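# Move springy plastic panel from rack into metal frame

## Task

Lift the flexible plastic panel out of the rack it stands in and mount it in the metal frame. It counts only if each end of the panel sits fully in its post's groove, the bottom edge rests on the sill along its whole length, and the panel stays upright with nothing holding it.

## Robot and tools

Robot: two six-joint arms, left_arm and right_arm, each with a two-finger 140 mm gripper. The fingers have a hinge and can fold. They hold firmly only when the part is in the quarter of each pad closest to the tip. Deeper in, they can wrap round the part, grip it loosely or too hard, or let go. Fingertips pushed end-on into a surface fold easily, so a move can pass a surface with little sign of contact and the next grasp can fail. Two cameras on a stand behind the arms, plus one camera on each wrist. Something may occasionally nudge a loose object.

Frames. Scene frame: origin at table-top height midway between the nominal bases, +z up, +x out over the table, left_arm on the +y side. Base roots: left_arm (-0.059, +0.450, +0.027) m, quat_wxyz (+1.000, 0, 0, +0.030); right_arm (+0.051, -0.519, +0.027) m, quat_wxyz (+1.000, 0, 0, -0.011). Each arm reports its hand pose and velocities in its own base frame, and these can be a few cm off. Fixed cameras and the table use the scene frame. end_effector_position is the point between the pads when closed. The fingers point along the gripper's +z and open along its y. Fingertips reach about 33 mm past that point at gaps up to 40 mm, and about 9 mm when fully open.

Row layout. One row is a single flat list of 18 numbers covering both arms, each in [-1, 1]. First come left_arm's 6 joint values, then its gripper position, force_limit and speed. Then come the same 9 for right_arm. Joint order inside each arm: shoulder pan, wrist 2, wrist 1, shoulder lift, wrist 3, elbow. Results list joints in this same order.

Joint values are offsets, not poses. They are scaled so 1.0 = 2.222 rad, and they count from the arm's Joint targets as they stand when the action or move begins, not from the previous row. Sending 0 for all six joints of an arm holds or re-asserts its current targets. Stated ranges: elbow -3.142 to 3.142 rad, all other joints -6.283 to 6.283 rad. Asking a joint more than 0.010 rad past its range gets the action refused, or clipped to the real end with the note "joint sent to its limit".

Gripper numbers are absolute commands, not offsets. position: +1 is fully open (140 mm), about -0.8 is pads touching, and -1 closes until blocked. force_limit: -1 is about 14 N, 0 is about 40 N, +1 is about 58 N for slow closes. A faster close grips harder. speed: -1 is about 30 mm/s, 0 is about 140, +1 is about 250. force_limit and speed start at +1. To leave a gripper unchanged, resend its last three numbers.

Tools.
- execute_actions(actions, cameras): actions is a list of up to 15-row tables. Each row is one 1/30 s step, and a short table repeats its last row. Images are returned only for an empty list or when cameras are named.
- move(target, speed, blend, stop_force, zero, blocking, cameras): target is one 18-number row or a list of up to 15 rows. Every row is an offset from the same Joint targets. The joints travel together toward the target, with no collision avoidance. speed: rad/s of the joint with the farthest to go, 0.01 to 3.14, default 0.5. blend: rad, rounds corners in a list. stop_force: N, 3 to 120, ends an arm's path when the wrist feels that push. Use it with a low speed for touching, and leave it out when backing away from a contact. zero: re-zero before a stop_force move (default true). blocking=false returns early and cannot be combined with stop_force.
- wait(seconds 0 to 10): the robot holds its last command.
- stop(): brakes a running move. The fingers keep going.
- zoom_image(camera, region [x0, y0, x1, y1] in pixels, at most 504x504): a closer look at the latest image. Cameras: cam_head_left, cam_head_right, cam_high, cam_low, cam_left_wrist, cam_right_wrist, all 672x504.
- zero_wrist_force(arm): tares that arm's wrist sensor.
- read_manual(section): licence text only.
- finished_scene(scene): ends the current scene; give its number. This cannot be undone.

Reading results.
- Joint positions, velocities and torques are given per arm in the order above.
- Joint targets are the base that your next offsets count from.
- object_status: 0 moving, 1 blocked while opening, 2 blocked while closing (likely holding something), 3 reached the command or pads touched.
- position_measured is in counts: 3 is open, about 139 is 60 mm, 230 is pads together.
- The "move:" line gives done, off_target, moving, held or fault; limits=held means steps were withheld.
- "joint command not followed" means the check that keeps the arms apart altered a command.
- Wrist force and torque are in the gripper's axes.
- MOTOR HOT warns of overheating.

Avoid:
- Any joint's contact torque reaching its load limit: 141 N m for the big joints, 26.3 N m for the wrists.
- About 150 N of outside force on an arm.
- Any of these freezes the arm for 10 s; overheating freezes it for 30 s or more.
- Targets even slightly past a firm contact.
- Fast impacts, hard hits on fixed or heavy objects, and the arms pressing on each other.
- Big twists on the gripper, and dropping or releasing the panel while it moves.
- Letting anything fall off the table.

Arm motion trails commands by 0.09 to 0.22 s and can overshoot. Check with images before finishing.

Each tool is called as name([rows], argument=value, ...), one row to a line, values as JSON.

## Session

execute_actions(actions=[])

Scene clock: 0.00 s.
left_arm: end_effector_position=(+0.3227, -0.0367, +0.1395) position_measured=3 object_status=3 end_effector_quat_wxyz=(-0.049, +0.909, -0.394, +0.124) | right_arm: end_effector_position=(+1.0232, +0.3931, +0.3299) position_measured=3 object_status=3 end_effector_quat_wxyz=(-0.281, +0.783, -0.059, +0.552)
Joint names: [shoulder pan, wrist 2, wrist 1, shoulder lift, wrist 3, elbow]
Joint positions: left_arm=[-0.721 -1.403 -1.938 -2.296 3.256 2.454] | right_arm=[0.187 -1.368 -3.062 -0.507 3.638 0.668]
Joint velocities: within noise
Joint torques (N m): no reading
Wrist force (N): no reading
Wrist torque (N m): no reading
Wrist force, peak (N): no reading
Joint targets: left_arm=[-0.721 -1.403 -1.938 -2.296 3.256 2.454] | right_arm=[0.187 -1.368 -3.062 -0.507 3.638 0.668]
Tool commands: left_gripper/position=+1.0 left_gripper/force_limit=+1.0 left_gripper/speed=+1.0 right_gripper/position=+1.0 right_gripper/force_limit=+1.0 right_gripper/speed=+1.0

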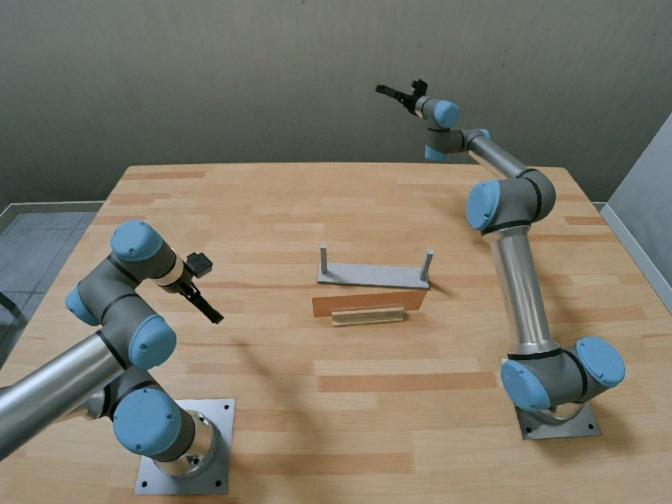

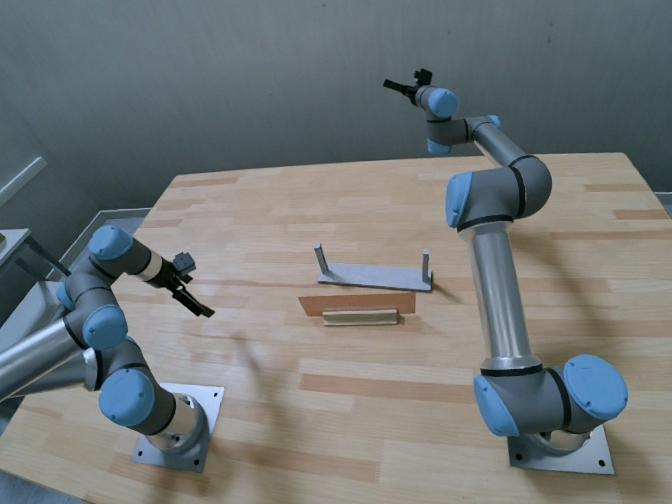

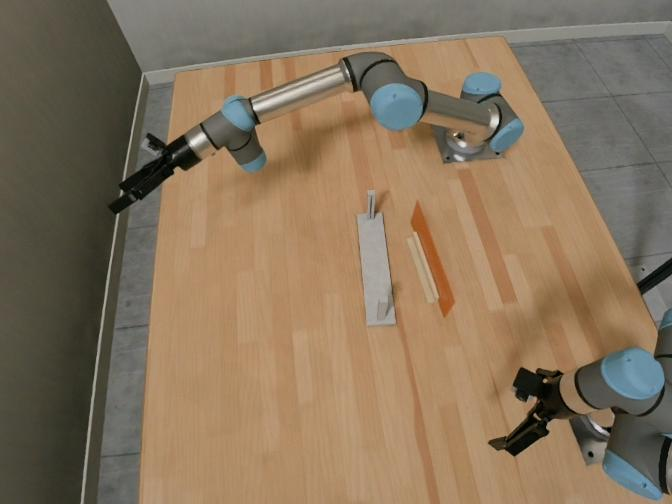

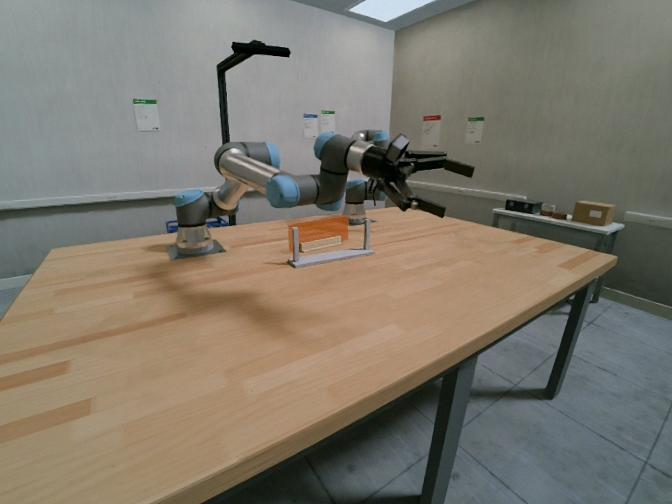

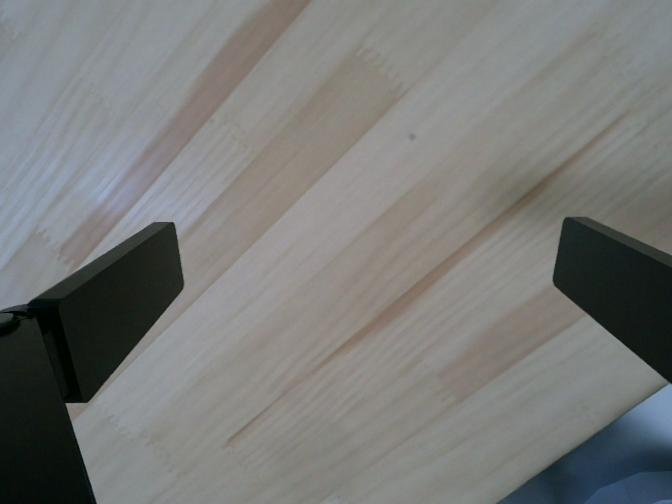

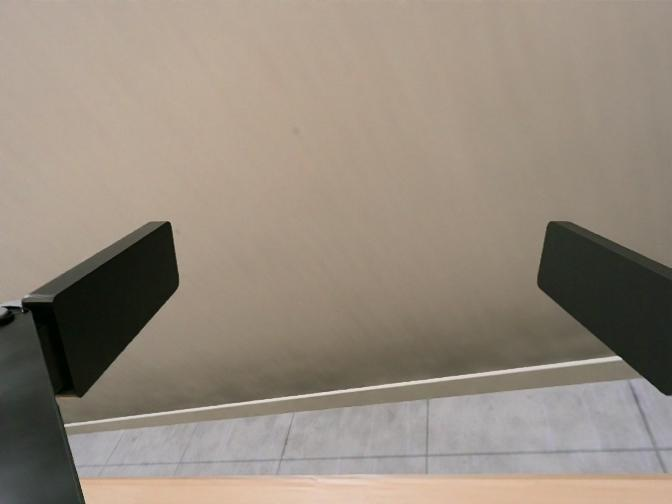

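move(target=[-0.1429,-0.0755,0.1384,0.3249,0.2151,-0.3691,0.2,0,0, 0.2242,-0.0913,0.6452,-0.5071,-0.6319,0.4605,0.2,0,0], speed=1.0, cameras=["cam_left_wrist","cam_right_wrist","cam_high","cam_head_left"])

Scene clock: 27.23 s.
left_arm: end_effector_position=(+0.3636, -0.3541, +0.2530) position_measured=104 object_status=3 end_effector_quat_wxyz=(+0.000, +0.686, -0.728, +0.000) | right_arm: end_effector_position=(+0.2755, +0.3973, +0.2529) position_measured=104 object_status=3 end_effector_quat_wxyz=(+0.000, +0.699, +0.715, +0.000)
Joint names: [shoulder pan, wrist 2, wrist 1, shoulder lift, wrist 3, elbow]
Joint positions: left_arm=[-1.038 -1.57 -1.631 -1.574 3.734 1.634] | right_arm=[0.685 -1.571 -1.628 -1.633 2.234 1.691]
Joint torques (N m): left_arm=[-7.86 -1.66 -1.44 -14.68 1.11 -37.84] | right_arm=[12.43 -2.12 -1.8 -29.32 -2.32 -14.37]
Wrist force (N): left_arm=[-0.6 0.4 -0.5] | right_arm=[3.1 -0.8 1.9]
Wrist torque (N m): left_arm=[0.14 0.04 -0.08] | right_arm=[0.09 -0.67 -0.26]
Wrist force, peak (N): left_arm=[-1.7 -0.1 0.5] | right_arm=[2.0 -4.0 1.8]
Joint targets: left_arm=[-1.038 -1.570 -1.631 -1.574 3.734 1.634] | right_arm=[0.685 -1.571 -1.628 -1.634 2.234 1.691]
move: done
Images, in order (width x height): cam_head_left 672x504, cam_high 672x504, cam_left_wrist 672x504, cam_right_wrist 672x504.

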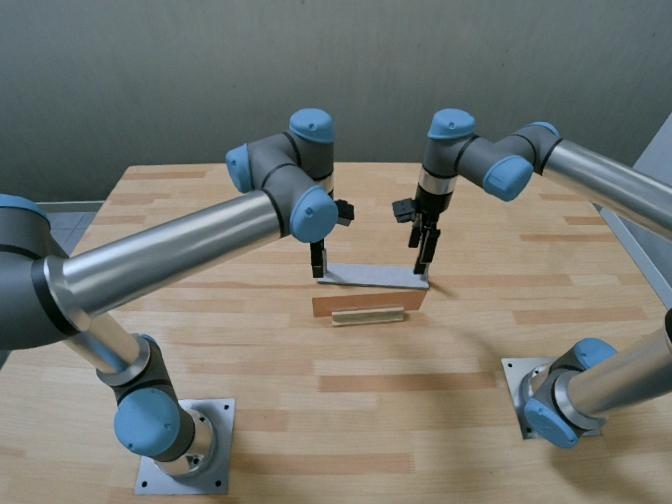

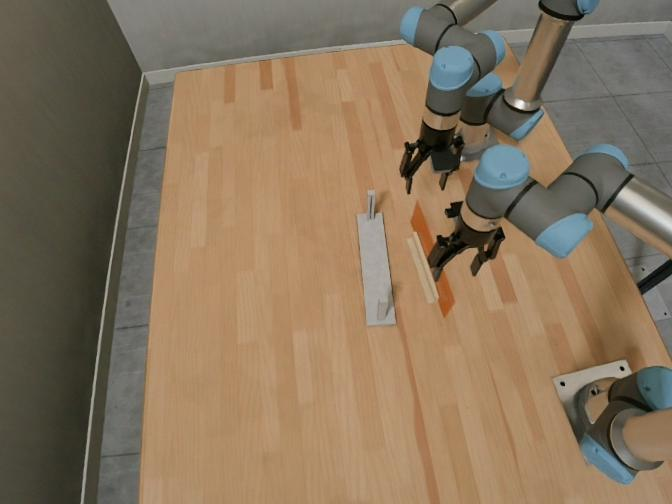

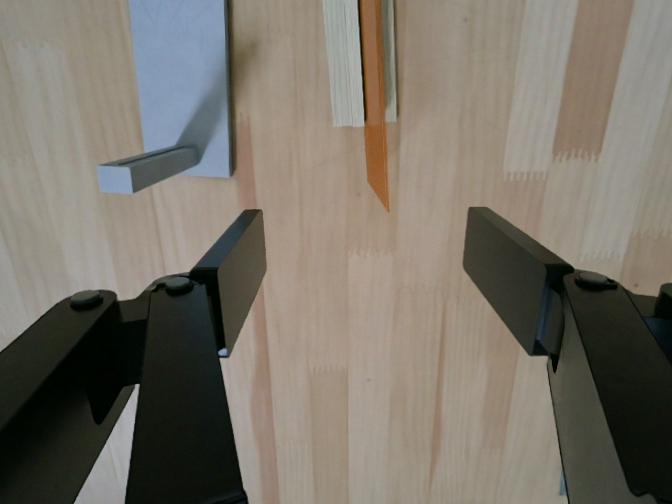

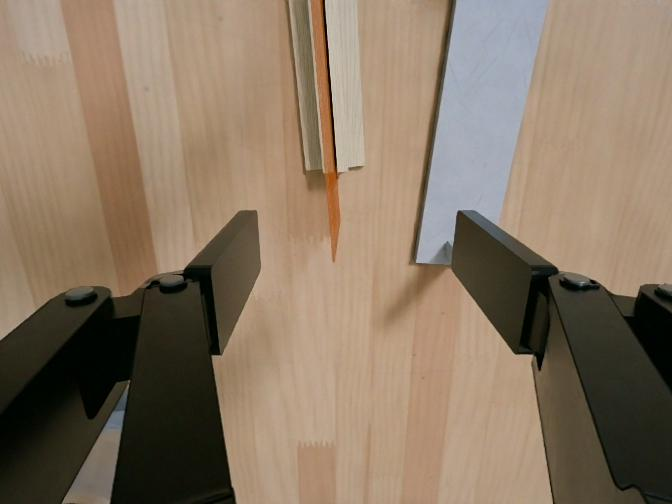

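zoom_image(camera="cam_left_wrist", region=[80, 60, 430, 260])

zoom_image(camera="cam_right_wrist", region=[280, 100, 580, 300])

zoom_image(camera="cam_high", region=[340, 170, 480, 340])

Scaled by 1.440 from the camera's 672x504 image, which has a finer 960x720 frame.

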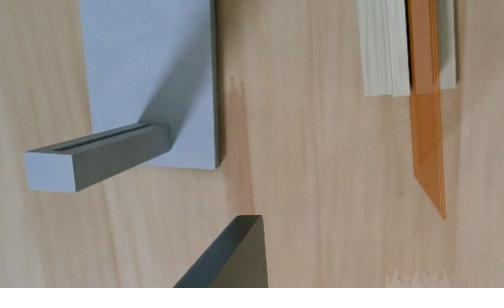

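Scaled by 1.680 from the camera's 672x504 image, which has a finer 960x720 frame.

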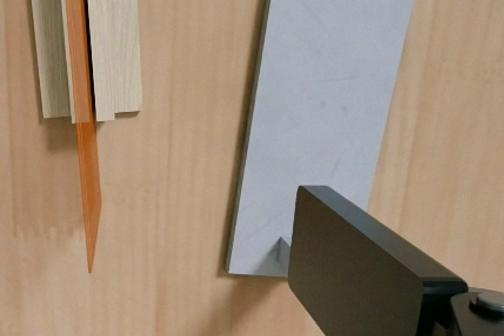

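Scaled by 2.965 from the camera's 672x504 image, which has a finer 960x720 frame.

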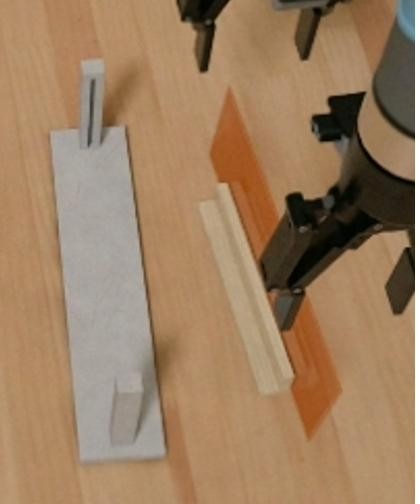

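move(target=[-0.0272,0,-0.0884,0.0092,-0.0619,0.0792,-0.1,0,0, -0.0067,0,-0.0873,-0.0132,-0.0414,0.1005,-0.1,0,0], speed=0.4, cameras=["cam_left_wrist","cam_right_wrist"])

zoom_image(camera="cam_left_wrist", region=[200, 0, 500, 260])

zoom_image(camera="cam_right_wrist", region=[200, 0, 500, 260])

Scene clock: 48.30 s.
left_arm: end_effector_position=(+0.3401, -0.3725, +0.1771) position_measured=141 object_status=3 end_effector_quat_wxyz=(+0.000, +0.713, -0.701, +0.000) | right_arm: end_effector_position=(+0.2623, +0.3781, +0.1770) position_measured=141 object_status=3 end_effector_quat_wxyz=(+0.000, +0.671, +0.741, +0.000) end_effector_velocity=(-0.001, +0.000, -0.002) end_effector_angular_velocity=(+0.000, +0.001, +0.001)
Joint names: [shoulder pan, wrist 2, wrist 1, shoulder lift, wrist 3, elbow]
Joint positions: left_arm=[-1.099 -1.57 -1.827 -1.554 3.596 1.81] | right_arm=[0.67 -1.571 -1.822 -1.663 2.142 1.914]
Joint velocities: left_arm=[within noise] | right_arm=[0 0.001 -0.003 -0.001 -0.001 0.005]
Joint torques (N m): left_arm=[-6.89 -1.68 -4.06 -15.95 -1.35 -11.49] | right_arm=[-10.95 -1.33 -4.92 -26.4 -2.02 -11.27]
Wrist force (N): left_arm=[-0.6 0.8 -0.2] | right_arm=[3.3 -0.6 2.2]
Wrist torque (N m): left_arm=[0.19 0.08 0.07] | right_arm=[0.11 -0.72 -0.25]
Wrist force, peak (N): left_arm=[-0.9 0.3 -1.5] | right_arm=[3.2 -1.1 3.1]
Joint targets: left_arm=[-1.099 -1.570 -1.827 -1.554 3.596 1.810] | right_arm=[0.670 -1.571 -1.822 -1.663 2.142 1.915]
move: done
Images, in order (width x height): cam_left_wrist 672x504, cam_right_wrist 672x504.

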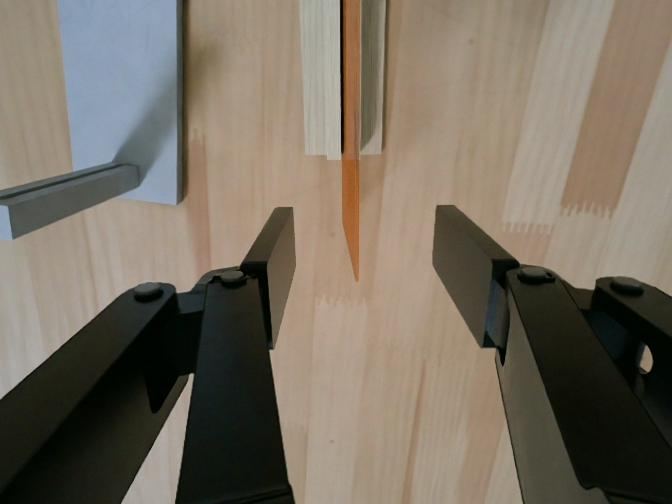

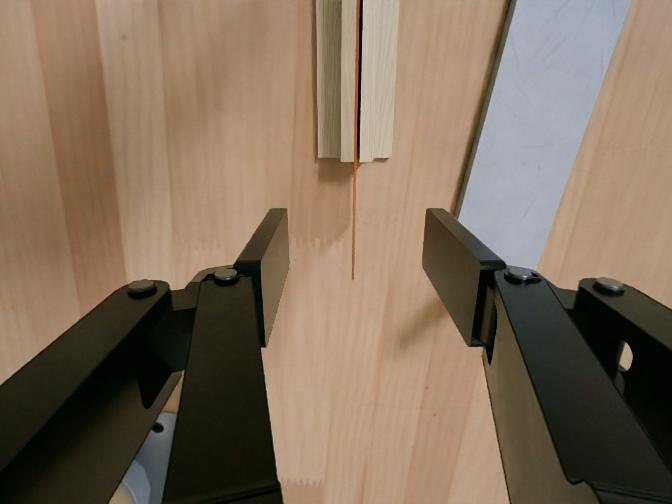

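Scaled by 1.680 from the camera's 672x504 image, which has a finer 960x720 frame.

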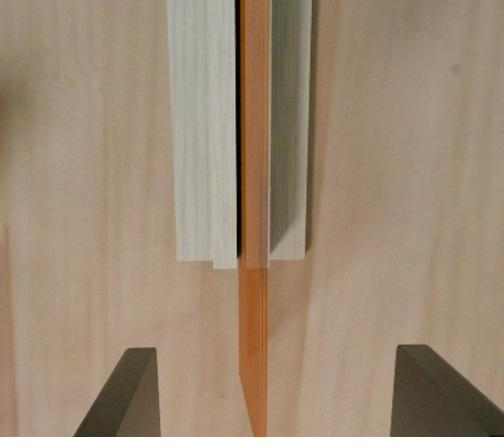

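Scaled by 1.680 from the camera's 672x504 image, which has a finer 960x720 frame.

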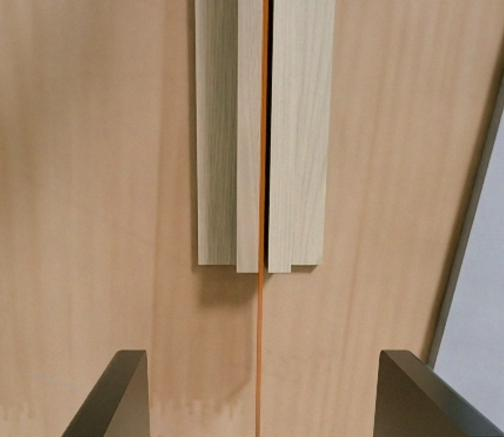

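move([
  [0,0,-0.0683,0.0206,0,0.0478,-0.1,0,0, 0,0,-0.0709,0.0212,0,0.0496,-0.1,0,0],
  [0,0,-0.0683,0.0206,0,0.0478,-1,0,-1, 0,0,-0.0709,0.0212,0,0.0496,-1,0,-1],
], speed=0.25, cameras=["cam_left_wrist","cam_right_wrist","cam_high","cam_low"])

Scene clock: 60.27 s.
left_arm: end_effector_position=(+0.3400, -0.3724, +0.1199) position_measured=231 object_status=0 end_effector_quat_wxyz=(+0.000, +0.713, -0.701, +0.000) | right_arm: end_effector_position=(+0.2623, +0.3781, +0.1200) position_measured=231 object_status=0 end_effector_quat_wxyz=(+0.000, +0.671, +0.741, +0.000)
Joint names: [shoulder pan, wrist 2, wrist 1, shoulder lift, wrist 3, elbow]
Joint positions: left_arm=[-1.099 -1.57 -1.979 -1.508 3.596 1.916] | right_arm=[0.67 -1.571 -1.98 -1.616 2.142 2.025]
Joint torques (N m): left_arm=[-5.9 -0.24 -2.74 -16.64 -1.51 -9.82] | right_arm=[-9.85 1.71 -3.11 -14.66 -2 -10.81]
Wrist force (N): left_arm=[-0.8 0.6 -1.9] | right_arm=[3.4 -0.8 0.4]
Wrist torque (N m): left_arm=[0.20 0.09 0.06] | right_arm=[0.03 -0.80 -0.23]
Wrist force, peak (N): left_arm=[-1.0 0.6 -2.8] | right_arm=[3.5 -1.0 2.5]
Joint targets: left_arm=[-1.099 -1.570 -1.979 -1.508 3.596 1.916] | right_arm=[0.670 -1.571 -1.980 -1.616 2.142 2.025]
move: done
Images, in order (width x height): cam_high 672x504, cam_low 672x504, cam_left_wrist 672x504, cam_right_wrist 672x504.

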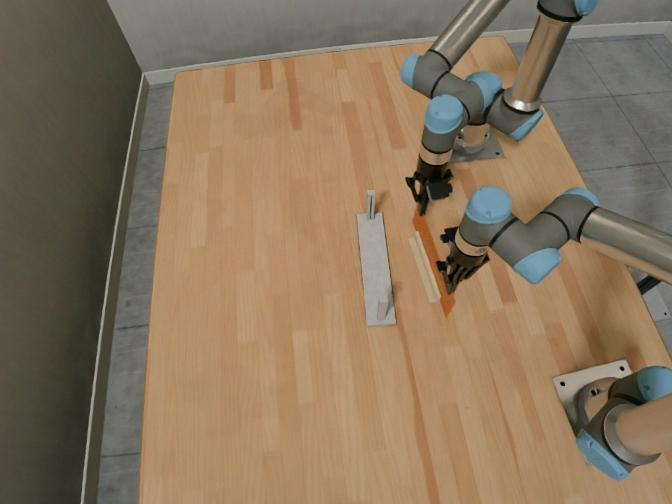

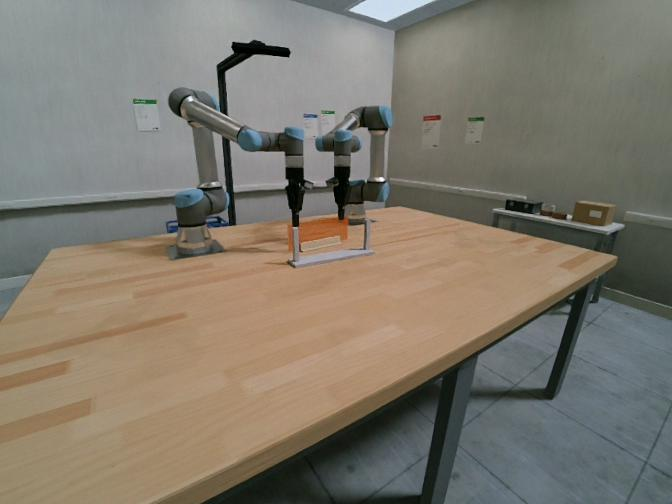

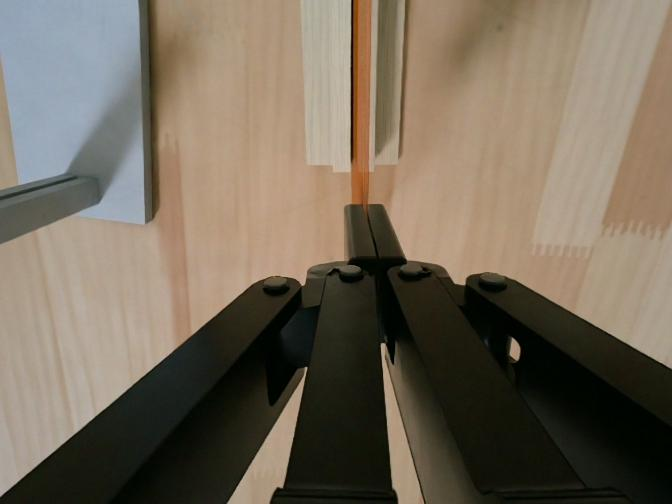

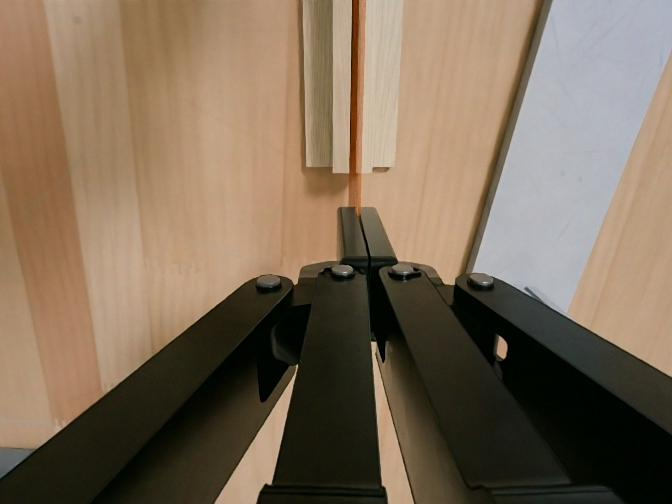

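move([
  [0,0,0.01938,-0.00675,0,-0.01264,-1,0,-1, 0,0,0.02026,-0.00706,0,-0.0132,-1,0,-1],
  [0,0,0.03861,-0.01273,0,-0.02588,-1,0,-1, 0,0,0.04021,-0.01325,0,-0.02697,-1,0,-1],
  [0,0,0.05767,-0.01795,0,-0.03972,-1,0,-1, 0,0,0.0599,-0.01859,0,-0.04132,-1,0,-1],
], speed=0.08, blend=0.01, cameras=["cam_left_wrist","cam_right_wrist","cam_head_left","cam_low"])

zero_wrist_force(arm="left_arm")

zero_wrist_force(arm="right_arm")

zoom_image(camera="cam_low", region=[250, 160, 410, 280])

Scene clock: 71.20 s.
left_arm: end_effector_position=(+0.3400, -0.3724, +0.1677) position_measured=231 object_status=3 end_effector_quat_wxyz=(+0.000, +0.713, -0.701, +0.000) | right_arm: end_effector_position=(+0.2623, +0.3781, +0.1678) position_measured=231 object_status=3 end_effector_quat_wxyz=(+0.000, +0.671, +0.741, +0.000)
Joint names: [shoulder pan, wrist 2, wrist 1, shoulder lift, wrist 3, elbow]
Joint positions: left_arm=[-1.099 -1.57 -1.851 -1.548 3.596 1.828] | right_arm=[0.67 -1.571 -1.847 -1.657 2.142 1.933]
Joint torques (N m): left_arm=[-4.35 0.52 -1.38 -39.69 -1.39 -37.35] | right_arm=[-8.38 -1.9 -1.58 -26.78 -1.95 -38.97]
Wrist force (N): left_arm=[-0.4 1.0 0.1] | right_arm=[3.7 -0.6 2.2]
Wrist torque (N m): left_arm=[0.24 0.03 0.08] | right_arm=[0.12 -0.81 -0.25]
Wrist force, peak (N): left_arm=[-0.8 0.7 -2.9] | right_arm=[5.0 -0.6 2.3]
Joint targets: left_arm=[-1.099 -1.570 -1.851 -1.548 3.596 1.828] | right_arm=[0.670 -1.571 -1.847 -1.657 2.142 1.933]
move: done
Images, in order (width x height): cam_head_left 672x504, cam_low 672x504, cam_left_wrist 672x504, cam_right_wrist 672x504.

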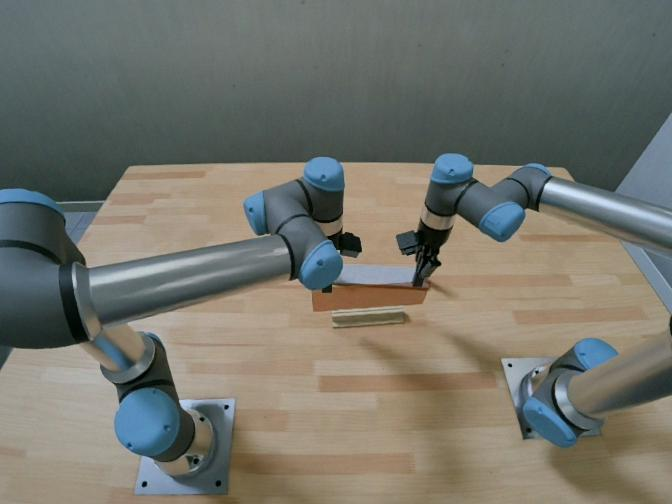

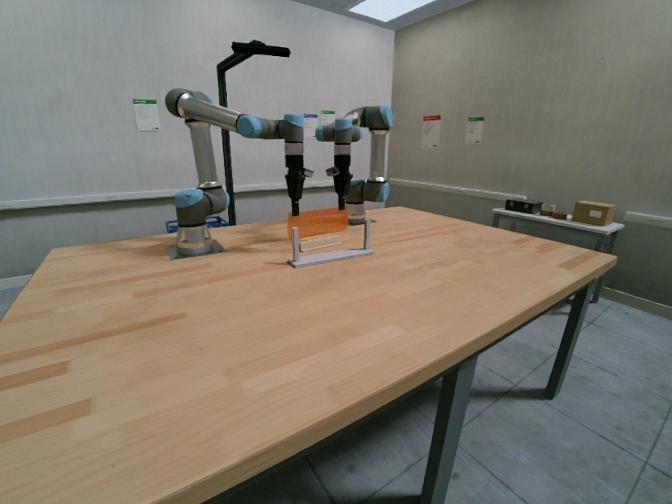

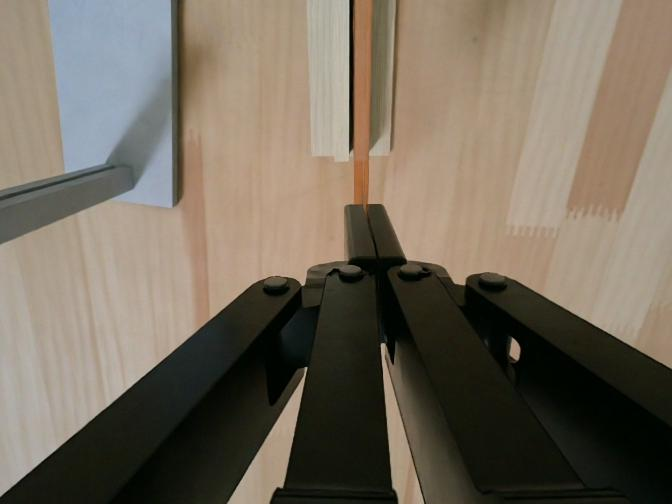

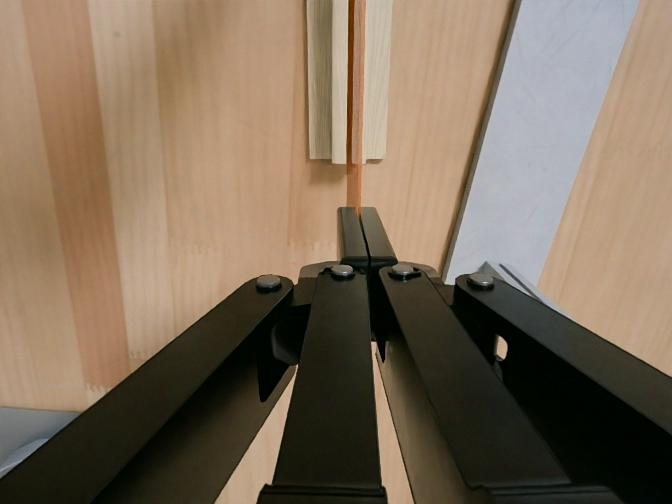

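Wrist force sensor zeroed.

Wrist force sensor zeroed.

Scaled by 3.150 from the camera's 672x504 image, which has a finer 960x720 frame.

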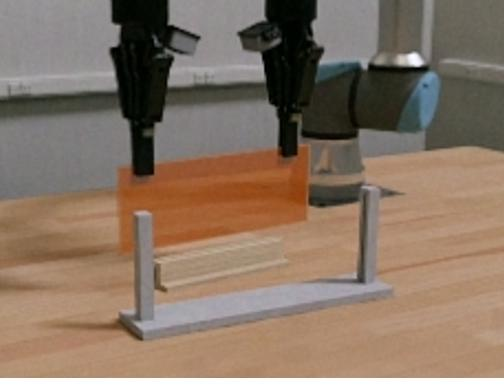

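move([
  [-0.0005,0,0,0.001,0.112,-0.001,-1,0,-1, 0.0011,0,-0.0001,0.0011,-0.1114,-0.001,-1,0,-1],
  [0.0281,0,0.0037,0.045,0.1726,-0.0487,-1,0,-1, -0.0254,0,-0.0008,0.0096,-0.1059,-0.0088,-1,0,-1],
  [0.0524,0,0.0123,0.0896,0.2289,-0.1018,-1,0,-1, -0.0498,0,-0.0014,0.0207,-0.0983,-0.0192,-1,0,-1],
], speed=0.2, blend=0.02, cameras=["cam_left_wrist","cam_right_wrist","cam_head_left","cam_high"])

zoom_image(camera="cam_left_wrist", region=[0, 150, 360, 400])

zoom_image(camera="cam_right_wrist", region=[320, 150, 672, 400])

Scene clock: 103.40 s.
left_arm: end_effector_position=(+0.4289, -0.4024, +0.1678) position_measured=231 object_status=3 end_effector_quat_wxyz=(+0.000, -0.563, +0.826, +0.000) | right_arm: end_effector_position=(+0.3185, +0.3569, +0.1679) position_measured=231 object_status=3 end_effector_quat_wxyz=(+0.000, +0.630, +0.776, +0.000)
Joint names: [shoulder pan, wrist 2, wrist 1, shoulder lift, wrist 3, elbow]
Joint positions: left_arm=[-0.982 -1.57 -1.824 -1.349 4.104 1.602] | right_arm=[0.56 -1.571 -1.85 -1.611 1.923 1.89]
Joint torques (N m): left_arm=[10.74 0.49 -1.44 -27.15 1.27 -38.03] | right_arm=[-9.95 0.46 -4.97 -16.47 1.85 -39.8]
Wrist force (N, zeroed by zero_wrist_force): left_arm=[0.8 -0.9 -0.2] | right_arm=[0.3 -0.1 0.0]
Wrist torque (N m, zeroed by zero_wrist_force): left_arm=[-0.19 -0.07 -0.28] | right_arm=[-0.06 0.08 0.00]
Wrist force, peak (N, zeroed by zero_wrist_force): left_arm=[-2.8 0.5 0.5] | right_arm=[-2.5 -0.7 0.0]
Joint targets: left_arm=[-0.982 -1.570 -1.824 -1.349 4.105 1.602] | right_arm=[0.560 -1.571 -1.850 -1.611 1.923 1.890]
move: done
Images, in order (width x height): cam_head_left 672x504, cam_high 672x504, cam_left_wrist 672x504, cam_right_wrist 672x504.

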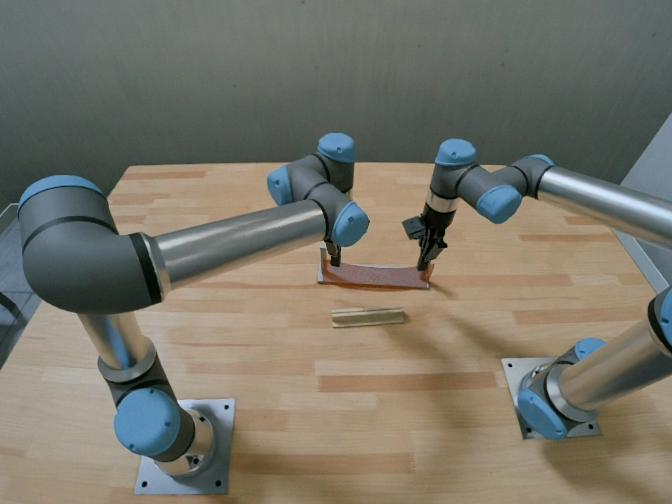

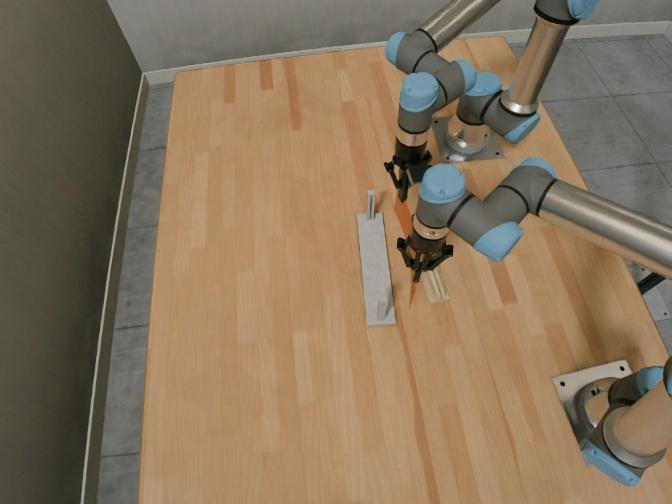

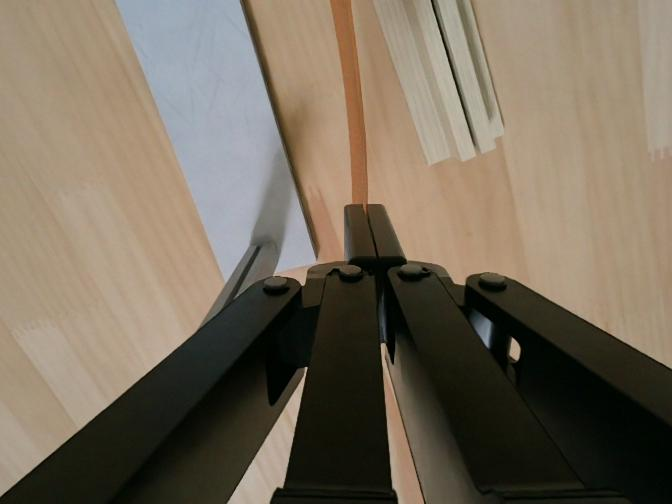

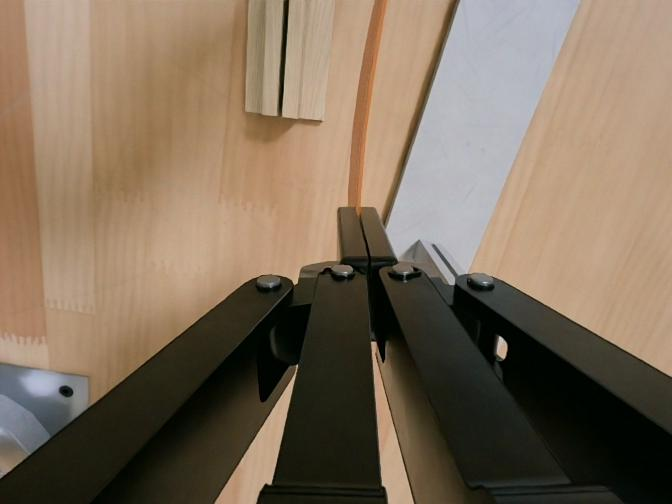

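Scaled by 1.400 from the camera's 672x504 image, which has a finer 960x720 frame.

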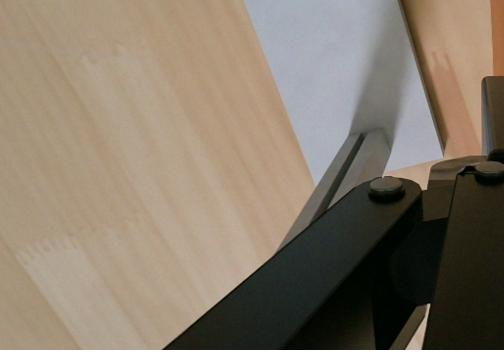

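Scaled by 1.432 from the camera's 672x504 image, which has a finer 960x720 frame.

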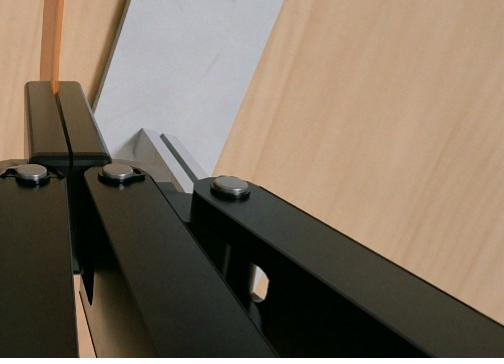

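zoom_image(camera="cam_left_wrist", region=[190, 200, 330, 340])

zoom_image(camera="cam_right_wrist", region=[370, 190, 490, 310])

Scaled by 3.600 from the camera's 672x504 image, which has a finer 960x720 frame.

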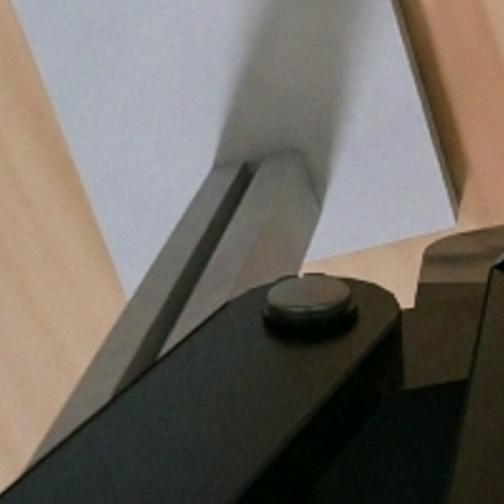

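Scaled by 4.200 from the camera's 672x504 image, which has a finer 960x720 frame.

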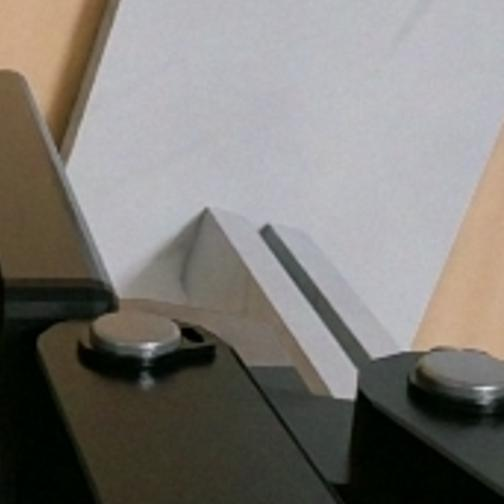

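zoom_image(camera="cam_right_wrist", region=[410, 230, 470, 290])

Scaled by 8.400 from the camera's 672x504 image, which has a finer 960x720 frame.

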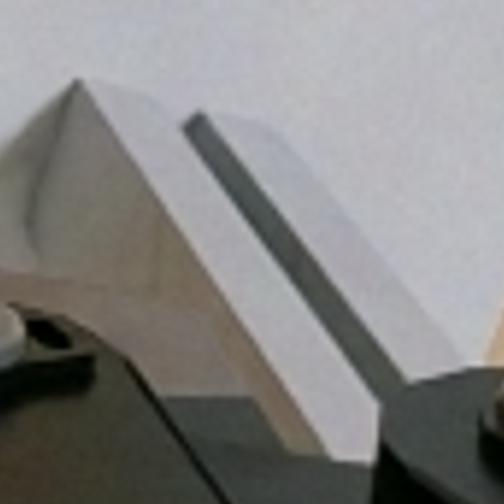

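move(target=[0.0091,0,0.0048,0.0178,0.1473,-0.0225,-1,0,-1, -0.004,0,-0.0004,0.0175,-0.1358,-0.0171,-1,0,-1], speed=0.2, cameras=["cam_left_wrist","cam_right_wrist","cam_high"])

zoom_image(camera="cam_high", region=[345, 170, 465, 340])

zoom_image(camera="cam_left_wrist", region=[200, 220, 400, 420])

zoom_image(camera="cam_right_wrist", region=[330, 180, 510, 340])

Scene clock: 134.90 s.
left_arm: end_effector_position=(+0.4469, -0.4078, +0.1677) position_measured=231 object_status=3 end_effector_quat_wxyz=(+0.000, -0.430, +0.903, +0.000) | right_arm: end_effector_position=(+0.3357, +0.3627, +0.1679) position_measured=231 object_status=3 end_effector_quat_wxyz=(+0.000, +0.510, +0.860, +0.000)
Joint names: [shoulder pan, wrist 2, wrist 1, shoulder lift, wrist 3, elbow]
Joint positions: left_arm=[-0.962 -1.57 -1.813 -1.309 4.432 1.552] | right_arm=[0.551 -1.571 -1.851 -1.572 1.622 1.852]
Joint torques (N m): left_arm=[11.11 0.5 -1.41 -28.53 1.69 -37.52] | right_arm=[-10.49 1.64 -4.9 -18.37 -2.25 -38.48]
Wrist force (N, zeroed by zero_wrist_force): left_arm=[1.1 -1.2 -0.4] | right_arm=[0.6 0.5 0.2]
Wrist torque (N m, zeroed by zero_wrist_force): left_arm=[-0.18 -0.09 -0.48] | right_arm=[0.01 0.01 0.34]
Wrist force, peak (N, zeroed by zero_wrist_force): left_arm=[1.4 -1.2 -0.5] | right_arm=[-1.8 -0.6 0.1]
Joint targets: left_arm=[-0.962 -1.570 -1.813 -1.309 4.432 1.552] | right_arm=[0.551 -1.571 -1.851 -1.572 1.622 1.852]
move: done
Images, in order (width x height): cam_high 672x504, cam_left_wrist 672x504, cam_right_wrist 672x504.

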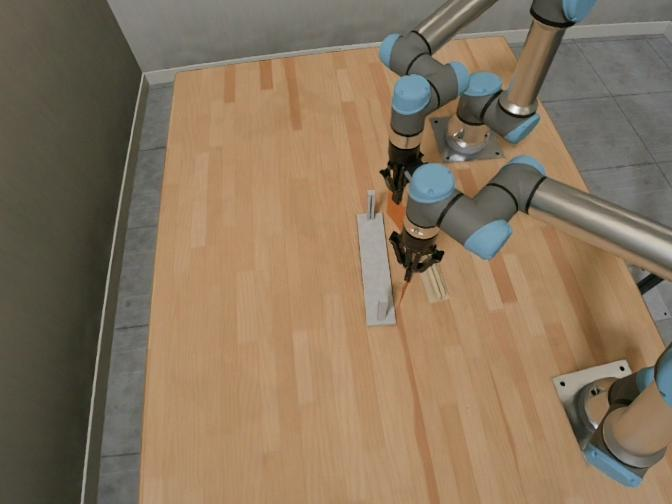

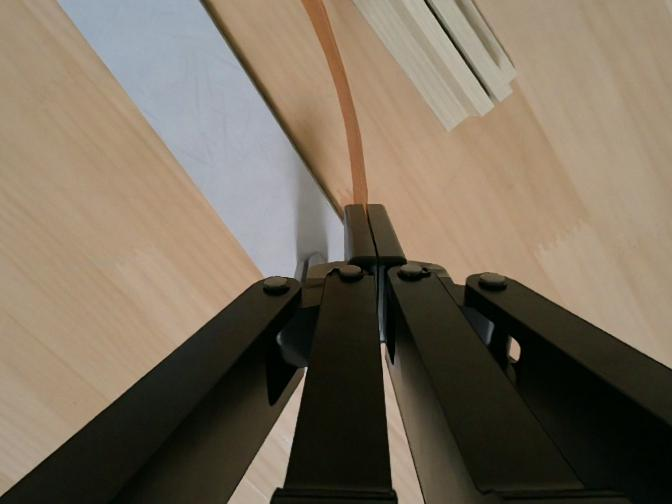

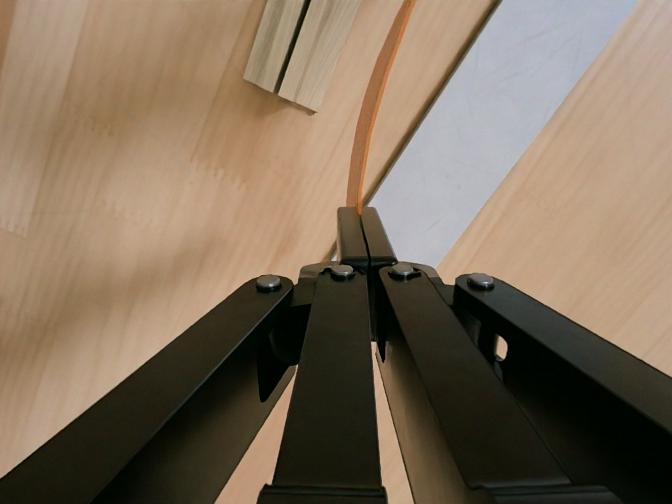

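Scaled by 2.965 from the camera's 672x504 image, which has a finer 960x720 frame.

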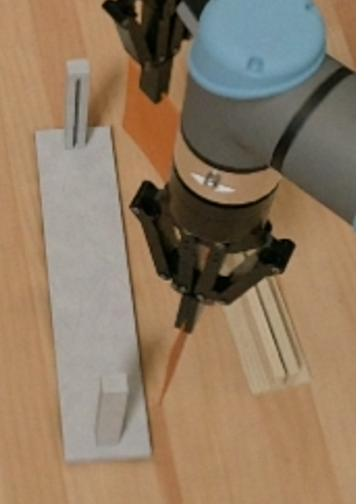

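Scaled by 2.520 from the camera's 672x504 image, which has a finer 960x720 frame.

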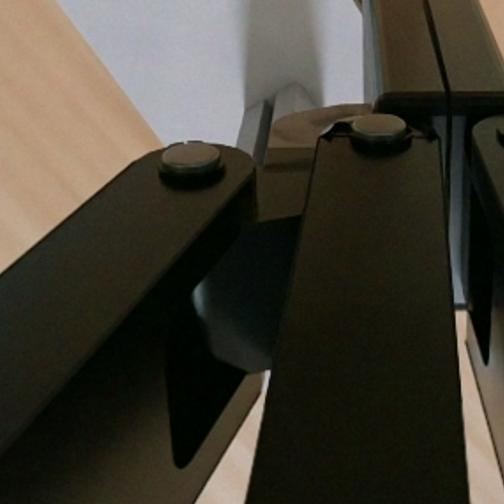

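Scaled by 2.800 from the camera's 672x504 image, which has a finer 960x720 frame.

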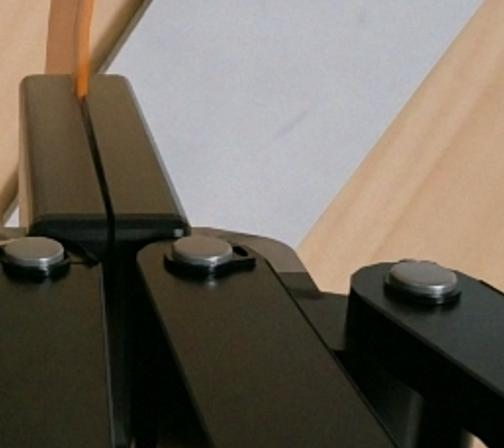

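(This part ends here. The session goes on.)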